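# Close the open freezer door on the desk

## Task

Push the desk freezer's open door shut far enough that its gasket keeps it closed, without knocking the boxes inside off their shelves, without shifting the loose freezer more than about a hand's width from its spot, and then release it and back the robot away, ending neither fallen nor tilted.

## Robot and tools

ROBOT. TidyBot++: a wheeled base (0.54 m long, 0.50 m wide, 0.38 m tall) on four powered casters, with one seven-joint arm and a two-finger gripper. The shoulder sits 0.12 m ahead of the base centre, 0.68 m up. Segment lengths: upper arm 0.42 m, forearm 0.31 m, hand 0.31 m. The arm begins folded with the hand pointing down, reaching up to 0.08 m beyond the base front. Cameras: base_camera (fixed on the base, 644x364) and wrist_camera (on the hand, fisheye 644x476, facing where the hand points).

FRAMES. Base frame: origin on the floor below the base centre, x forward, y left, z up, metres. hand_pose and hand_target are in this frame; the reported point lies midway between the finger pads, with the hand's z axis along the fingers and its y axis the opening direction. Odometry frame: where the base frame was when the scene began. base_odometry gives x, y and heading (rad, -3.142 to 3.142, left positive) from wheel turns only, so slip looks like travel. base_tilt gives forward and right lean in degrees.

TOOL move. Carries one action plus optional "cameras" (list of base_camera, wrist_camera, or all; [] means none) and "blocking" (true/omitted waits until everything rests; false returns after about 0.5 s while motion continues). With no action it only reports state and images. Action parts, which start together:
- "base": object of relative offsets from where the base is when the command begins, measured along its current axes. translate_m: forward +, metres, -2 to 2. strafe_m: left +, metres, -2 to 2. rotate_rad: counter-clockwise from above +, radians, -6.3 to 6.3.
- "joints": absolute targets by name. joint_1_rad (any angle; positive turns the arm clockwise seen from above, opposite to heading), joint_2_rad (-2.249 to 2.249, shoulder, 0 is upright, positive leans forward), joint_3_rad (any angle), joint_4_rad (-2.579 to 2.579, elbow, 0 straight, negative bends forward when joint_3_rad is 3.14), joint_5_rad (any angle), joint_6_rad (-2.099 to 2.099, wrist, negative bends hand forward with joint_3_rad 3.14 and joint_5_rad 0), joint_7_rad (any angle; at 1.57 with hand down the fingers open left/right), all radians; gripper_pos 0 (open, gap about 85 mm) to 1 (closed). Any-angle joints go the short way, so send steps smaller than half a turn.
- "target": absolute hand pose in the base frame, one list of seven numbers [x, y, z, qw, qx, qy, qz], metres then unit quaternion. Alongside it, "joints" may contain only gripper_pos.
- "speeds": top speeds for this action only: translate_m/strafe_m 0.05 to 0.5 m/s (give one key for a combined move), rotate_rad 0.1 to 1.57 rad/s.
Unknown keys make a call invalid; out-of-range values get it refused, and a refusal or an unrequested stop cancels the rest of the reply's move, wait and finished_scene calls.

TOOL wait: seconds 0 to 10, plus optional cameras; returns early once motions rest. wait(0) shows an unblocked move under "earlier move". TOOL stop: brakes all running motions; braked parts say "stopped" and may keep pressing. TOOL zoom_image: camera name and region [x0, y0, x1, y1] in pixels of that camera's newest image, at most 504 x 504. TOOL finished_scene: scene (integer, the current scene's number, 1 to 3); the door must stay shut after the robot lets go.

RESULTS. "move" reads done or the worst status. base_status, joint_status and hand_status: moving, done, off_target (resting short, maybe still pushing), stopped, contact_stop or time_out (target dropped, holds in place), not_followed (a check withheld joint targets; "joint command not followed" or "pose unreachable" with "cause:"), torque_fault, limit_stop_at_motor_heat. hand_status done means within 10 mm and 2 degrees; usually expect off_target within about 3 cm. To refine, add (wanted - hand_pose) to your last target's x, y, z. motor_effort is percent of maximum torque, peak in brackets. on_its_own lists motions you did not command. "ARM HIT" means a hard hit on the base or arm. MOTOR HOT warns of heating; an OVER-TEMPERATURE FAULT makes the arm sag for 30 to 60 s or more, after which targets must be resent. "pictures" names image order.

BEHAVIOUR. The arm ignores obstacles and keeps pushing when blocked; unreachable targets wander up to 10 s then time_out. Poses low, close and forward of the base can fail or drive the arm into the base. A hand pointing down reaches at most about 0.94 m high, only near the base. A base move blocked by furniture pushes hard and may still say done. Odometry drifts a few centimetres over many moves; check with cameras.

AVOID. Don't drive or turn the base while the raised arm is snagged on the freezer or door: the robot can tip. Sideways pushes or pulls by a high hand can lift wheels; retracting the arm or backing off rights a lean. Don't slam the door, shove the freezer more than about 10 cm, or hit it hard; push it closed gently and steadily, using modest speeds. Don't grip hard on something fixed or twist the gripper. Torque limits: 104.5 N m for joint_1 to joint_4, 51.3 N m for joint_5 to joint_7; exceeding them halts the arm for 10 s. Once the door latches, release, pull the arm back, back away, then call finished_scene.

Each tool is called after ">>>" as name(argument=value, ...) on one line, values as JSON.

## Session

>>> move(joints={"joint_2_rad":0.1,"joint_4_rad":-2.52,"joint_6_rad":1.06,"gripper_pos":1})

Scene clock: 2.57 s.
move: done
base_odometry: x=+0.000 y=+0.000 heading=+0.000
base_tilt: forward=-0.5 right=-0.5
base_status: not commanded
joint_positions: joint_1_rad=-0.050 joint_2_rad=+0.081 joint_3_rad=+3.106 joint_4_rad=-2.522 joint_5_rad=-0.001 joint_6_rad=+1.004 joint_7_rad=+1.578 gripper_pos=+0.999
joint_status: all done
motor_effort: joint_1_rad=+1(2) joint_2_rad=-17(18) joint_3_rad=+0(1) joint_4_rad=+15(17) joint_5_rad=+0(1) joint_6_rad=+9(9) joint_7_rad=+0(0)
hand_pose: x=+0.6231 y=+0.0436 z=+0.8229 quat_wxyz=(-0.028, +0.716, +0.032, +0.697) (m; base frame)
hand_target: x=+0.6266 y=+0.0437 z=+0.8313 quat_wxyz=(-0.029, +0.703, +0.031, +0.710) (m; base frame)
hand_status: not commanded
pictures: base_camera, wrist_camera
camera_calibration:
wrist_camera: T_world_to_cam=[[0.122584, -0.99187, 0.0341713, -0.0574373], [0.0109205, -0.0330808, -0.999393, 0.881134], [0.992398, 0.122883, 0.00677655, -0.496515], [0, 0, 0, 1]] pos_world=[0.490159, 0.0331914, 0.885927]

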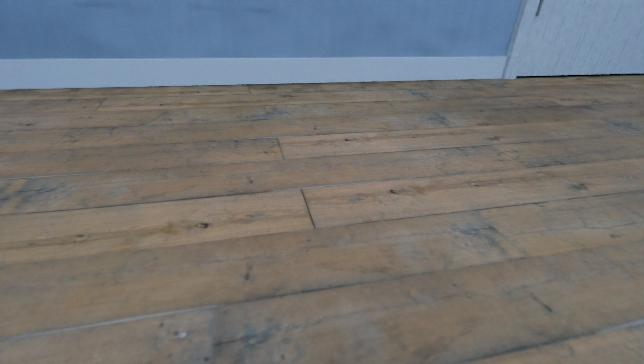

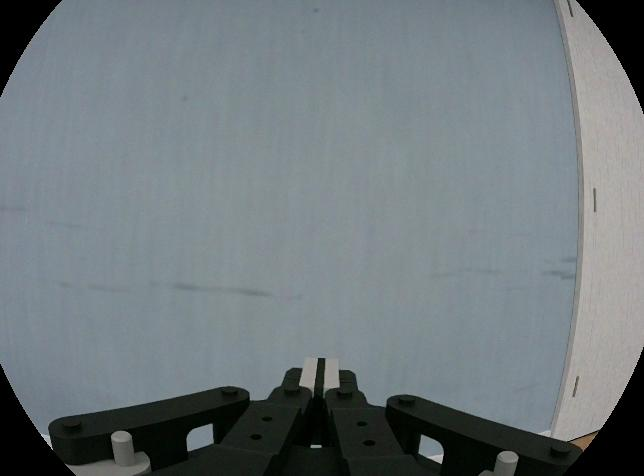

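>>> move(joints={"joint_1_rad":0.035}, base={"rotate_rad":1.5}, cameras=["wrist_camera"])

>>> move(base={"rotate_rad":1.5}, cameras=["wrist_camera"])

Scene clock: 8.70 s.
move: done
base_odometry: x=+0.000 y=+0.000 heading=+1.499
base_tilt: forward=-0.5 right=-0.4
base_status: done
joint_positions: joint_1_rad=+0.031 joint_2_rad=+0.084 joint_3_rad=+3.105 joint_4_rad=-2.521 joint_5_rad=-0.001 joint_6_rad=+1.008 joint_7_rad=+1.578 gripper_pos=+0.999
joint_status: all done
motor_effort: joint_1_rad=+1(3) joint_2_rad=-17(19) joint_3_rad=+0(2) joint_4_rad=+15(16) joint_5_rad=+0(1) joint_6_rad=+9(9) joint_7_rad=+0(0)
hand_pose: x=+0.6259 y=+0.0034 z=+0.8230 quat_wxyz=(+0.000, +0.716, +0.003, +0.698) (m; base frame)
hand_target: x=+0.6285 y=+0.0005 z=+0.8313 quat_wxyz=(+0.002, +0.703, +0.001, +0.711) (m; base frame)
hand_status: not commanded
pictures: wrist_camera
camera_calibration:
wrist_camera: T_world_to_cam=[[0.0432634, -0.998484, 0.0340211, -0.0479067], [0.0099532, -0.0336205, -0.999385, 0.880421], [0.999014, 0.0435754, 0.00848357, -0.499555], [0, 0, 0, 1]] pos_world=[0.492372, 0.00353442, 0.885747]

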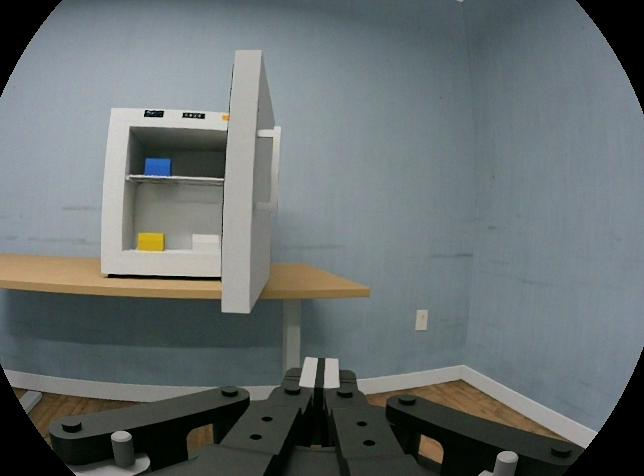

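Scene clock: 11.00 s.
move: done
base_odometry: x=+0.000 y=+0.000 heading=+2.999
base_tilt: forward=-0.4 right=-0.4
base_status: done
joint_positions: joint_1_rad=+0.031 joint_2_rad=+0.085 joint_3_rad=+3.105 joint_4_rad=-2.520 joint_5_rad=-0.001 joint_6_rad=+1.008 joint_7_rad=+1.578 gripper_pos=+0.999
joint_status: not commanded
motor_effort: joint_1_rad=+1(3) joint_2_rad=-18(19) joint_3_rad=+0(2) joint_4_rad=+15(16) joint_5_rad=+0(1) joint_6_rad=+9(9) joint_7_rad=+0(0)
hand_pose: x=+0.6261 y=+0.0033 z=+0.8230 quat_wxyz=(+0.000, +0.716, +0.003, +0.698) (m; base frame)
hand_target: x=+0.6285 y=+0.0005 z=+0.8313 quat_wxyz=(+0.002, +0.703, +0.001, +0.711) (m; base frame)
hand_status: not commanded
pictures: wrist_camera
camera_calibration:
wrist_camera: T_world_to_cam=[[0.0432256, -0.998488, 0.0339546, -0.0478639], [0.0100756, -0.033549, -0.999386, 0.880363], [0.999015, 0.0435412, 0.00861021, -0.499874], [0, 0, 0, 1]] pos_world=[0.49258, 0.00350884, 0.885752]

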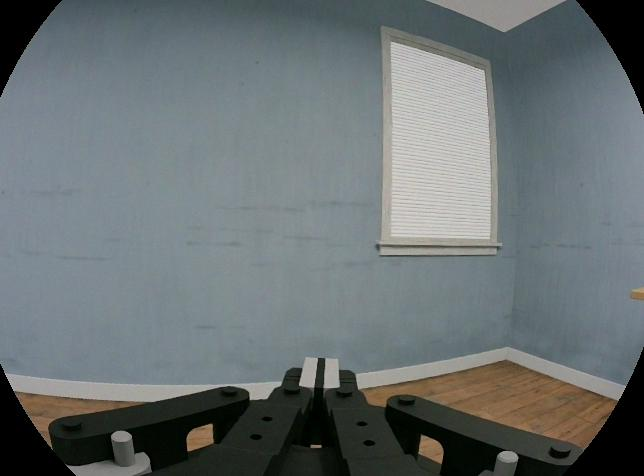

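>>> move(base={"rotate_rad":-1.2}, cameras=[])

>>> move(base={"strafe_m":-0.45})

Scene clock: 22.80 s.
move: done
base_odometry: x=+0.000 y=+0.000 heading=+1.799
base_tilt: forward=-0.4 right=-0.4
base_status: done
joint_positions: joint_1_rad=+0.036 joint_2_rad=+0.085 joint_3_rad=+3.107 joint_4_rad=-2.520 joint_5_rad=-0.001 joint_6_rad=+1.009 joint_7_rad=+1.578 gripper_pos=+0.999
joint_status: not commanded
motor_effort: joint_1_rad=+1(3) joint_2_rad=-17(19) joint_3_rad=+0(2) joint_4_rad=+15(16) joint_5_rad=+0(1) joint_6_rad=+10(10) joint_7_rad=+0(0)
hand_pose: x=+0.6261 y=-0.0003 z=+0.8231 quat_wxyz=(+0.002, +0.716, +0.000, +0.698) (m; base frame)
hand_target: x=+0.6285 y=+0.0005 z=+0.8313 quat_wxyz=(+0.002, +0.703, +0.001, +0.711) (m; base frame)
hand_status: not commanded
pictures: none
No camera images: "cameras" was empty.

Scene clock: 25.07 s.
move: done
base_odometry: x=+0.438 y=+0.102 heading=+1.798
base_tilt: forward=-0.4 right=-0.5
base_status: done
joint_positions: joint_1_rad=+0.037 joint_2_rad=+0.085 joint_3_rad=+3.107 joint_4_rad=-2.520 joint_5_rad=-0.001 joint_6_rad=+1.009 joint_7_rad=+1.578 gripper_pos=+0.999
joint_status: not commanded
motor_effort: joint_1_rad=+1(3) joint_2_rad=-18(18) joint_3_rad=+0(2) joint_4_rad=+15(16) joint_5_rad=+0(1) joint_6_rad=+8(9) joint_7_rad=+0(0)
hand_pose: x=+0.6261 y=-0.0007 z=+0.8231 quat_wxyz=(+0.003, +0.716, +0.000, +0.698) (m; base frame)
hand_target: x=+0.6285 y=+0.0005 z=+0.8313 quat_wxyz=(+0.002, +0.703, +0.001, +0.711) (m; base frame)
hand_status: not commanded
pictures: base_camera, wrist_camera
camera_calibration:
wrist_camera: T_world_to_cam=[[0.03518, -0.998796, 0.0341893, -0.047068], [0.010162, -0.0338512, -0.999375, 0.88027], [0.999329, 0.0355054, 0.00895893, -0.500233], [0, 0, 0, 1]] pos_world=[0.492608, 0.000547812, 0.885811]

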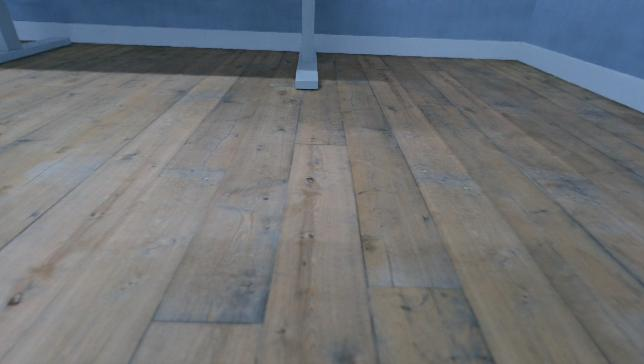

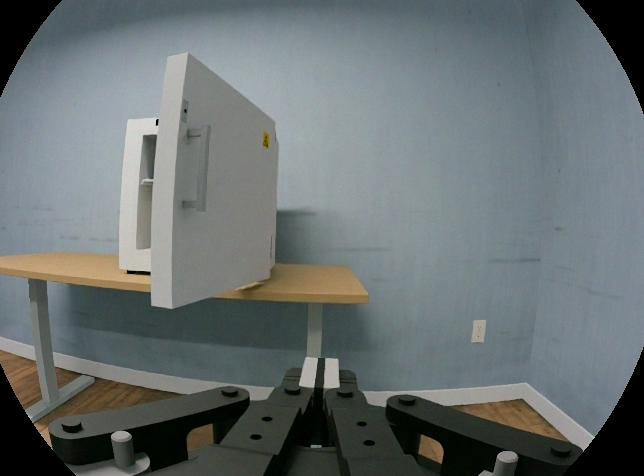

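>>> move(base={"rotate_rad":-0.17}, cameras=[])

>>> move(base={"strafe_m":0.2,"translate_m":0.3})

Scene clock: 39.40 s.
move: done
base_odometry: x=+0.439 y=+0.102 heading=+1.628
base_tilt: forward=-0.5 right=-0.4
base_status: done
joint_positions: joint_1_rad=+0.039 joint_2_rad=+0.085 joint_3_rad=+3.108 joint_4_rad=-2.520 joint_5_rad=-0.001 joint_6_rad=+1.009 joint_7_rad=+1.578 gripper_pos=+0.999
joint_status: not commanded
motor_effort: joint_1_rad=+1(3) joint_2_rad=-17(18) joint_3_rad=+0(2) joint_4_rad=+15(15) joint_5_rad=+0(1) joint_6_rad=+9(10) joint_7_rad=+0(0)
hand_pose: x=+0.6261 y=-0.0022 z=+0.8231 quat_wxyz=(+0.004, +0.716, -0.001, +0.698) (m; base frame)
hand_target: x=+0.6285 y=+0.0005 z=+0.8313 quat_wxyz=(+0.002, +0.703, +0.001, +0.711) (m; base frame)
hand_status: not commanded
pictures: none
No camera images: "cameras" was empty.

Scene clock: 41.33 s.
move: done
base_odometry: x=+0.222 y=+0.390 heading=+1.627
base_tilt: forward=-0.5 right=-0.4
base_status: done
joint_positions: joint_1_rad=+0.038 joint_2_rad=+0.092 joint_3_rad=+3.108 joint_4_rad=-2.517 joint_5_rad=-0.001 joint_6_rad=+1.011 joint_7_rad=+1.578 gripper_pos=+0.999
joint_status: not commanded
motor_effort: joint_1_rad=+0(3) joint_2_rad=-18(20) joint_3_rad=+0(2) joint_4_rad=+15(16) joint_5_rad=+0(1) joint_6_rad=+9(9) joint_7_rad=+0(0)
hand_pose: x=+0.6279 y=-0.0020 z=+0.8216 quat_wxyz=(+0.003, +0.717, -0.001, +0.697) (m; base frame)
hand_target: x=+0.6285 y=+0.0005 z=+0.8313 quat_wxyz=(+0.002, +0.703, +0.001, +0.711) (m; base frame)
hand_status: not commanded
pictures: base_camera, wrist_camera
camera_calibration:
wrist_camera: T_world_to_cam=[[0.0328621, -0.998882, 0.0339858, -0.0466912], [0.00800757, -0.0337399, -0.999399, 0.880032], [0.999428, 0.0331145, 0.00688985, -0.5003], [0, 0, 0, 1]] pos_world=[0.494501, -0.000379606, 0.884536]

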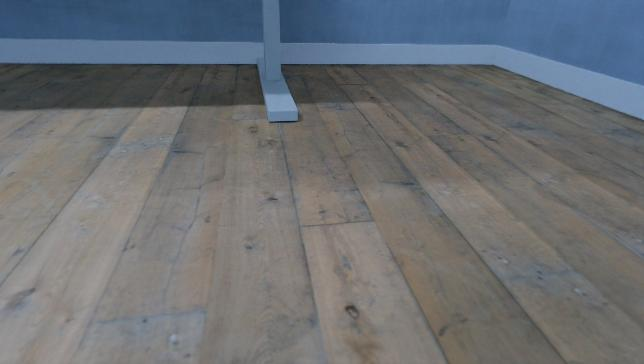

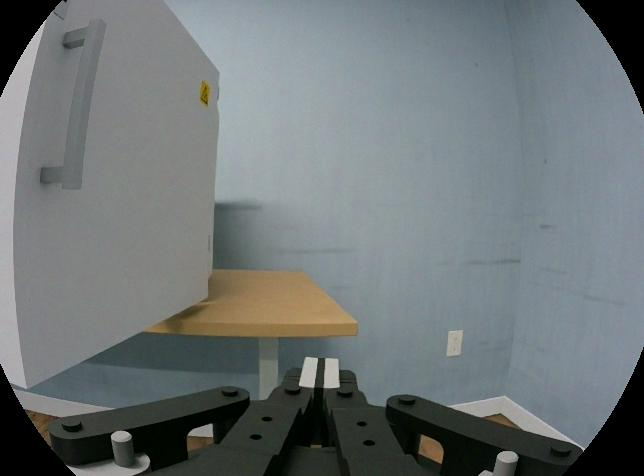

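>>> move(base={"strafe_m":0.19,"translate_m":0.11}, speeds={"strafe_m":0.2})

>>> move(base={"strafe_m":0.24,"translate_m":0.05}, speeds={"strafe_m":0.15})

>>> move(base={"strafe_m":0.17,"translate_m":0.15}, speeds={"strafe_m":0.13})

Scene clock: 50.67 s.
move: done
base_odometry: x=+0.026 y=+0.490 heading=+1.627
base_tilt: forward=-0.4 right=-0.4
base_status: done
joint_positions: joint_1_rad=+0.038 joint_2_rad=+0.092 joint_3_rad=+3.108 joint_4_rad=-2.517 joint_5_rad=-0.001 joint_6_rad=+1.011 joint_7_rad=+1.578 gripper_pos=+0.999
joint_status: not commanded
motor_effort: joint_1_rad=+1(3) joint_2_rad=-18(19) joint_3_rad=+0(2) joint_4_rad=+15(16) joint_5_rad=+0(1) joint_6_rad=+8(9) joint_7_rad=+0(0)
hand_pose: x=+0.6279 y=-0.0019 z=+0.8216 quat_wxyz=(+0.003, +0.717, -0.001, +0.697) (m; base frame)
hand_target: x=+0.6285 y=+0.0005 z=+0.8313 quat_wxyz=(+0.002, +0.703, +0.001, +0.711) (m; base frame)
hand_status: not commanded
pictures: base_camera, wrist_camera
camera_calibration:
wrist_camera: T_world_to_cam=[[0.032887, -0.998881, 0.0339932, -0.046699], [0.00813014, -0.0337431, -0.999397, 0.879992], [0.999426, 0.0331435, 0.00701133, -0.5004], [0, 0, 0, 1]] pos_world=[0.494494, -0.000368033, 0.884558]

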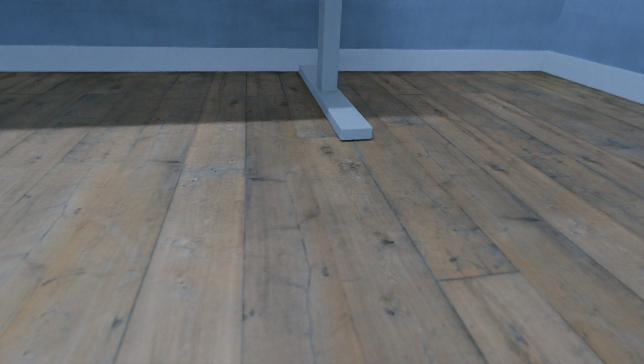

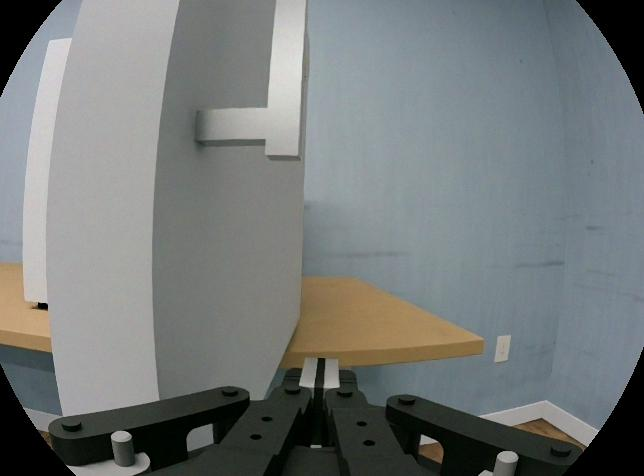

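Scene clock: 52.97 s.
move: done
base_odometry: x=-0.217 y=+0.526 heading=+1.627
base_tilt: forward=-0.5 right=-0.4
base_status: done
joint_positions: joint_1_rad=+0.038 joint_2_rad=+0.092 joint_3_rad=+3.109 joint_4_rad=-2.518 joint_5_rad=-0.002 joint_6_rad=+1.011 joint_7_rad=+1.578 gripper_pos=+0.999
joint_status: not commanded
motor_effort: joint_1_rad=+1(3) joint_2_rad=-18(19) joint_3_rad=+0(3) joint_4_rad=+15(17) joint_5_rad=+0(2) joint_6_rad=+8(10) joint_7_rad=+0(0)
hand_pose: x=+0.6278 y=-0.0023 z=+0.8215 quat_wxyz=(+0.004, +0.717, -0.001, +0.697) (m; base frame)
hand_target: x=+0.6285 y=+0.0005 z=+0.8313 quat_wxyz=(+0.002, +0.703, +0.001, +0.711) (m; base frame)
hand_status: not commanded
pictures: base_camera, wrist_camera
camera_calibration:
wrist_camera: T_world_to_cam=[[0.0319233, -0.99892, 0.0337504, -0.0462798], [0.0079555, -0.0335126, -0.999407, 0.88], [0.999459, 0.0321729, 0.00687708, -0.500214], [0, 0, 0, 1]] pos_world=[0.49442, -0.000645408, 0.88448]

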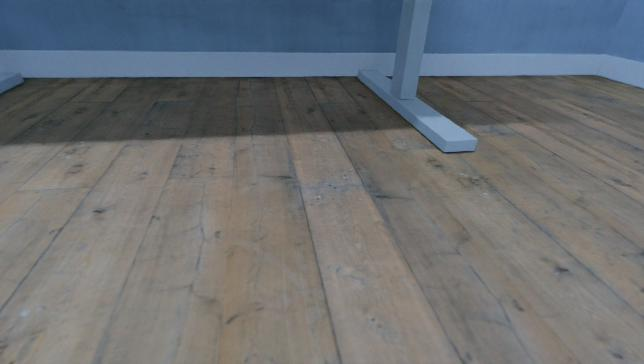

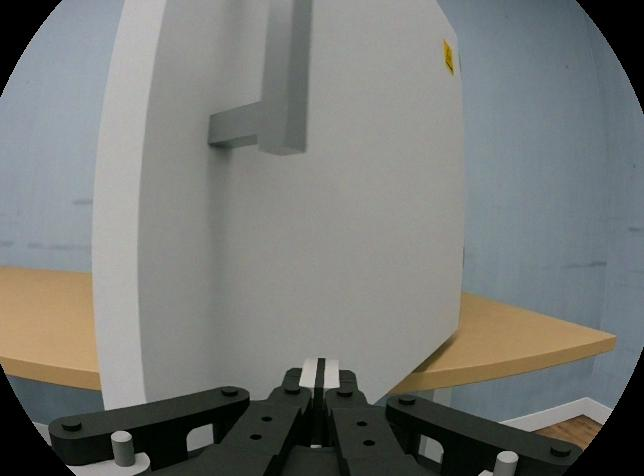

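Scene clock: 55.30 s.
move: done
base_odometry: x=-0.395 y=+0.666 heading=+1.627
base_tilt: forward=-0.5 right=-0.4
base_status: done
joint_positions: joint_1_rad=+0.038 joint_2_rad=+0.091 joint_3_rad=+3.109 joint_4_rad=-2.518 joint_5_rad=-0.002 joint_6_rad=+1.012 joint_7_rad=+1.578 gripper_pos=+0.999
joint_status: not commanded
motor_effort: joint_1_rad=+2(3) joint_2_rad=-18(20) joint_3_rad=+0(2) joint_4_rad=+15(17) joint_5_rad=+0(1) joint_6_rad=+8(10) joint_7_rad=+0(0)
hand_pose: x=+0.6276 y=-0.0027 z=+0.8217 quat_wxyz=(+0.004, +0.716, -0.002, +0.698) (m; base frame)
hand_target: x=+0.6285 y=+0.0005 z=+0.8313 quat_wxyz=(+0.002, +0.703, +0.001, +0.711) (m; base frame)
hand_status: not commanded
pictures: base_camera, wrist_camera
camera_calibration:
wrist_camera: T_world_to_cam=[[0.0309239, -0.998958, 0.0335758, -0.0459154], [0.00859075, -0.033325, -0.999408, 0.879814], [0.999485, 0.031194, 0.00755126, -0.500599], [0, 0, 0, 1]] pos_world=[0.494202, -0.000931953, 0.884615]

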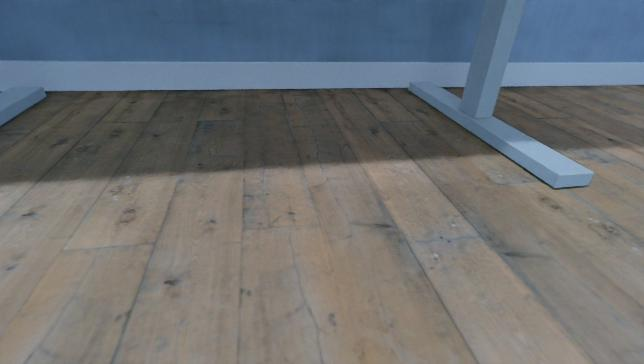

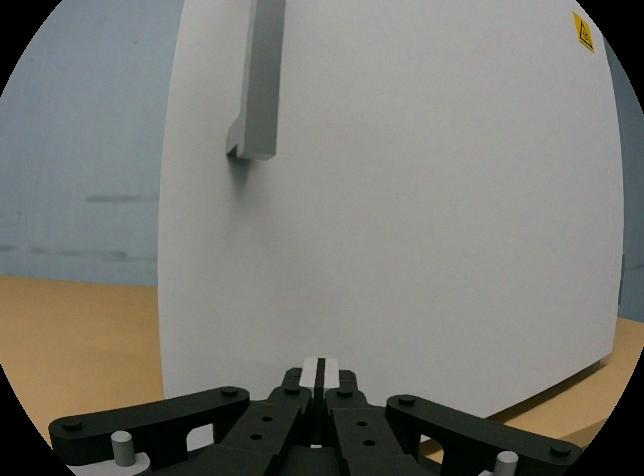

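>>> move(base={"strafe_m":0.04,"translate_m":0.12}, speeds={"translate_m":0.12}, cameras=["wrist_camera"])

>>> move(base={"translate_m":0.03}, speeds={"translate_m":0.08}, cameras=["wrist_camera"])

Scene clock: 59.33 s.
move: done
base_odometry: x=-0.442 y=+0.784 heading=+1.627
base_tilt: forward=-0.5 right=-0.5
base_status: done
joint_positions: joint_1_rad=+0.042 joint_2_rad=+0.068 joint_3_rad=+3.111 joint_4_rad=-2.551 joint_5_rad=-0.004 joint_6_rad=+1.023 joint_7_rad=+1.578 gripper_pos=+0.999
joint_status: not commanded
motor_effort: joint_1_rad=-1(4) joint_2_rad=-11(19) joint_3_rad=-2(4) joint_4_rad=+21(29) joint_5_rad=+2(4) joint_6_rad=+8(9) joint_7_rad=+0(0)
hand_pose: x=+0.6154 y=-0.0056 z=+0.8216 quat_wxyz=(+0.006, +0.716, -0.004, +0.698) (m; base frame)
hand_target: x=+0.6285 y=+0.0005 z=+0.8313 quat_wxyz=(+0.002, +0.703, +0.001, +0.711) (m; base frame)
hand_status: not commanded
pictures: wrist_camera
camera_calibration:
wrist_camera: T_world_to_cam=[[0.0240542, -0.999142, 0.0336997, -0.0443206], [0.0101638, -0.0334633, -0.999388, 0.878703], [0.999659, 0.024382, 0.00935018, -0.489922], [0, 0, 0, 1]] pos_world=[0.48189, -0.00293301, 0.88424]

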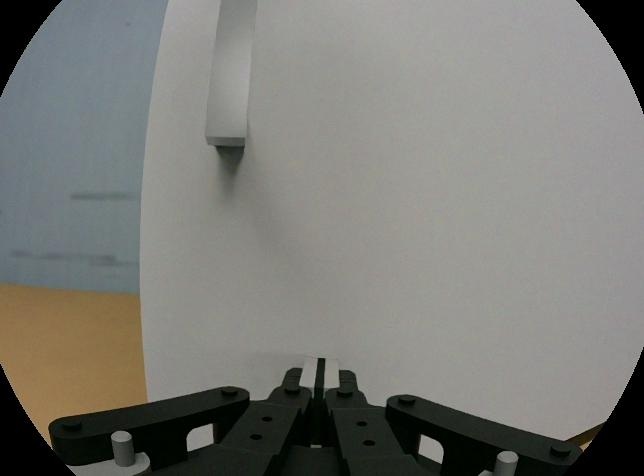

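Scene clock: 60.27 s.
move: done
base_odometry: x=-0.443 y=+0.813 heading=+1.627
base_tilt: forward=-0.5 right=-0.4
base_status: done
joint_positions: joint_1_rad=+0.039 joint_2_rad=+0.046 joint_3_rad=+3.107 joint_4_rad=-2.580 joint_5_rad=-0.003 joint_6_rad=+1.033 joint_7_rad=+1.578 gripper_pos=+0.999
joint_status: not commanded
motor_effort: joint_1_rad=+2(4) joint_2_rad=-8(12) joint_3_rad=+1(4) joint_4_rad=+26(32) joint_5_rad=-1(4) joint_6_rad=+7(9) joint_7_rad=+0(0)
hand_pose: x=+0.6040 y=-0.0020 z=+0.8215 quat_wxyz=(+0.004, +0.715, -0.001, +0.699) (m; base frame)
hand_target: x=+0.6285 y=+0.0005 z=+0.8313 quat_wxyz=(+0.002, +0.703, +0.001, +0.711) (m; base frame)
hand_status: not commanded
pictures: wrist_camera
camera_calibration:
wrist_camera: T_world_to_cam=[[0.0313557, -0.998906, 0.0346789, -0.0455872], [0.0124239, -0.0343038, -0.999334, 0.877424], [0.999431, 0.0317656, 0.0113347, -0.480109], [0, 0, 0, 1]] pos_world=[0.470364, -0.000187366, 0.883863]

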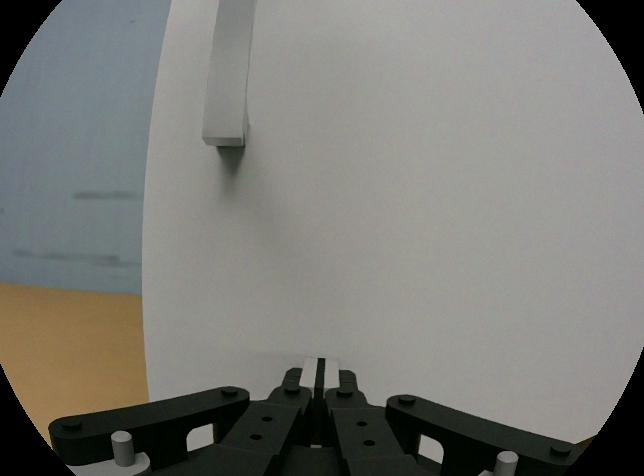

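>>> move(base={"translate_m":-0.6})

>>> zoom_image(camera="wrist_camera", region=[260, 80, 560, 340])

Scene clock: 64.70 s.
move: done
base_odometry: x=-0.410 y=+0.214 heading=+1.627
base_tilt: forward=-0.4 right=-0.4
base_status: done
joint_positions: joint_1_rad=+0.039 joint_2_rad=+0.094 joint_3_rad=+3.107 joint_4_rad=-2.512 joint_5_rad=-0.003 joint_6_rad=+1.033 joint_7_rad=+1.578 gripper_pos=+0.999
joint_status: not commanded
motor_effort: joint_1_rad=+2(2) joint_2_rad=-18(20) joint_3_rad=+0(2) joint_4_rad=+15(25) joint_5_rad=+0(1) joint_6_rad=+8(10) joint_7_rad=+0(0)
hand_pose: x=+0.6298 y=-0.0024 z=+0.8300 quat_wxyz=(+0.004, +0.708, -0.002, +0.706) (m; base frame)
hand_target: x=+0.6285 y=+0.0005 z=+0.8313 quat_wxyz=(+0.002, +0.703, +0.001, +0.711) (m; base frame)
hand_status: not commanded
pictures: base_camera, wrist_camera
camera_calibration:
wrist_camera: T_world_to_cam=[[0.0304987, -0.998963, 0.0338, -0.0458384], [0.0334828, -0.0327757, -0.998902, 0.871951], [0.998974, 0.0315969, 0.0324485, -0.523198], [0, 0, 0, 1]] pos_world=[0.494863, -0.000680677, 0.889519]

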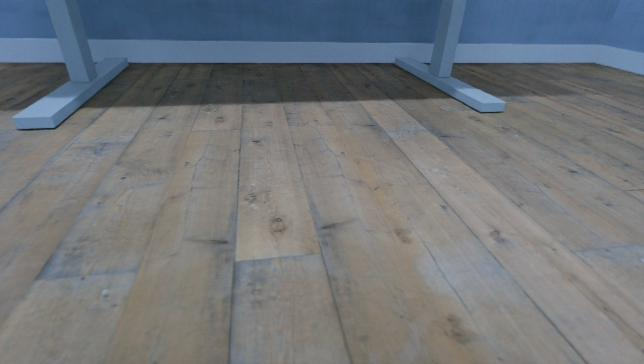

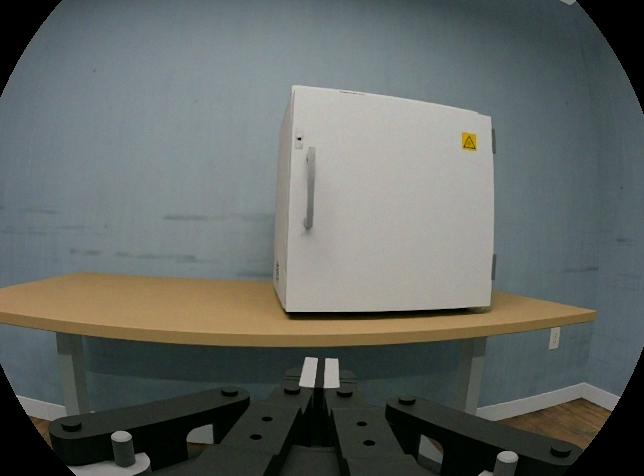

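Scaled by 1.680.

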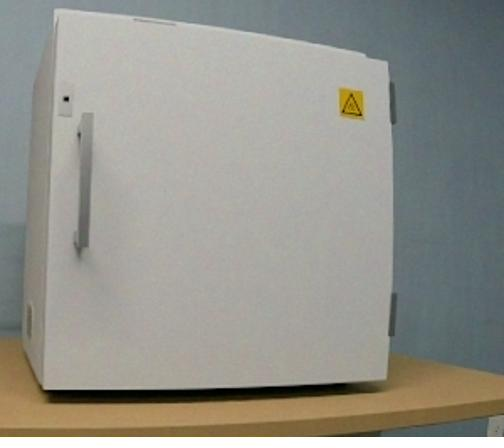

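>>> zoom_image(camera="wrist_camera", region=[260, 70, 380, 190])

>>> zoom_image(camera="wrist_camera", region=[250, 220, 370, 340])

Scaled by 4.200.

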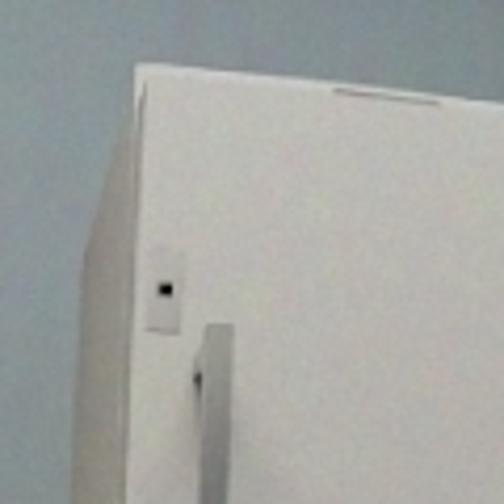

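Scaled by 4.200.

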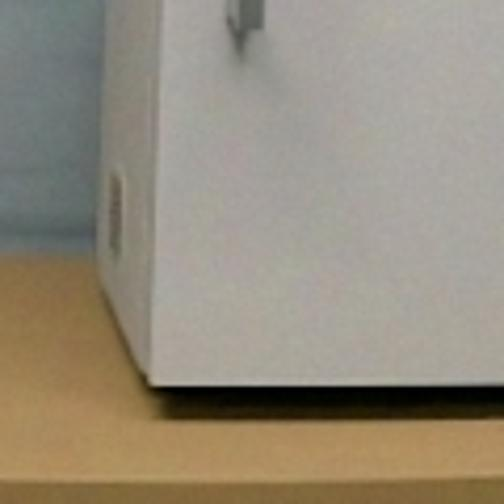

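>>> move(base={"strafe_m":0.55,"rotate_rad":-0.3,"translate_m":0.15}, cameras=["wrist_camera"])

>>> zoom_image(camera="wrist_camera", region=[200, 70, 400, 350])

Scene clock: 77.03 s.
move: done
base_odometry: x=-0.967 y=+0.333 heading=+1.326
base_tilt: forward=-0.4 right=-0.4
base_status: done
joint_positions: joint_1_rad=+0.037 joint_2_rad=+0.094 joint_3_rad=+3.108 joint_4_rad=-2.512 joint_5_rad=-0.003 joint_6_rad=+1.033 joint_7_rad=+1.578 gripper_pos=+0.999
joint_status: not commanded
motor_effort: joint_1_rad=+0(3) joint_2_rad=-18(19) joint_3_rad=+0(2) joint_4_rad=+15(16) joint_5_rad=+0(1) joint_6_rad=+8(10) joint_7_rad=+0(0)
hand_pose: x=+0.6298 y=-0.0021 z=+0.8300 quat_wxyz=(+0.003, +0.708, -0.002, +0.706) (m; base frame)
hand_target: x=+0.6285 y=+0.0005 z=+0.8313 quat_wxyz=(+0.002, +0.703, +0.001, +0.711) (m; base frame)
hand_status: not commanded
pictures: wrist_camera
camera_calibration:
wrist_camera: T_world_to_cam=[[0.0310155, -0.998946, 0.0338393, -0.0458974], [0.0334959, -0.0327978, -0.998901, 0.871948], [0.998957, 0.0321149, 0.0324433, -0.523206], [0, 0, 0, 1]] pos_world=[0.494877, -0.000448416, 0.889517]

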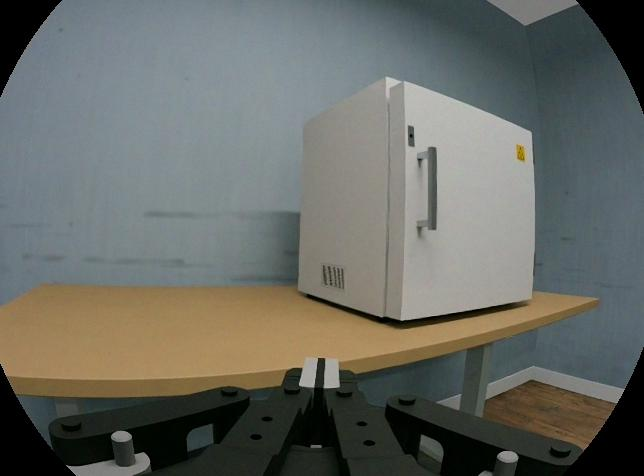

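Scaled by 1.800.

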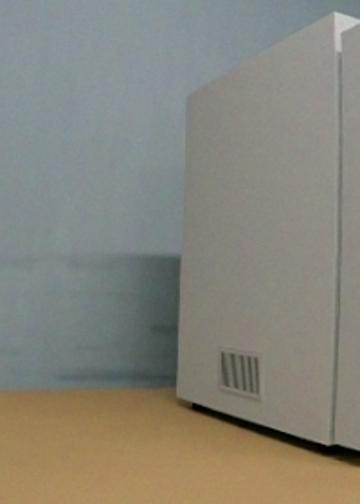

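>>> zoom_image(camera="wrist_camera", region=[340, 60, 440, 160])

>>> zoom_image(camera="wrist_camera", region=[350, 250, 430, 330])

Scaled by 5.040.

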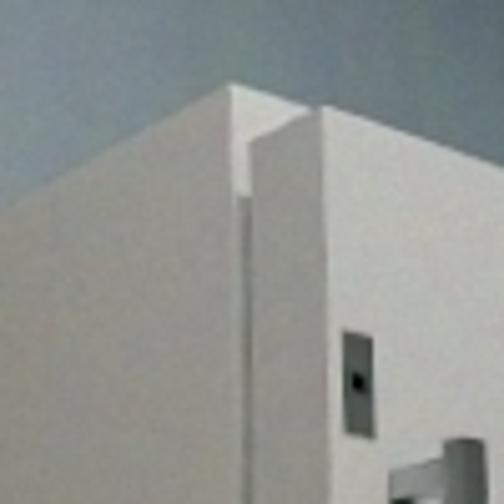

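Scaled by 6.300.

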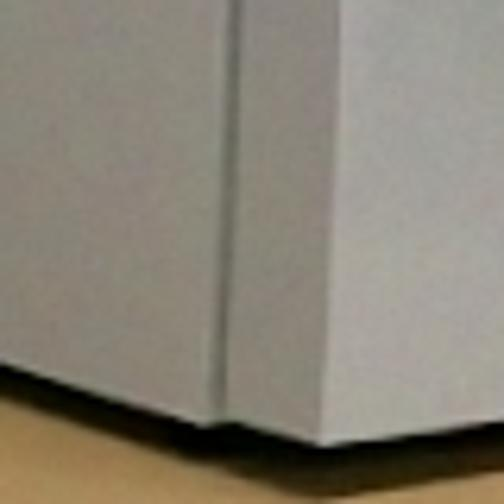

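>>> finished_scene(scene=2)

The scene is finished: the task was done.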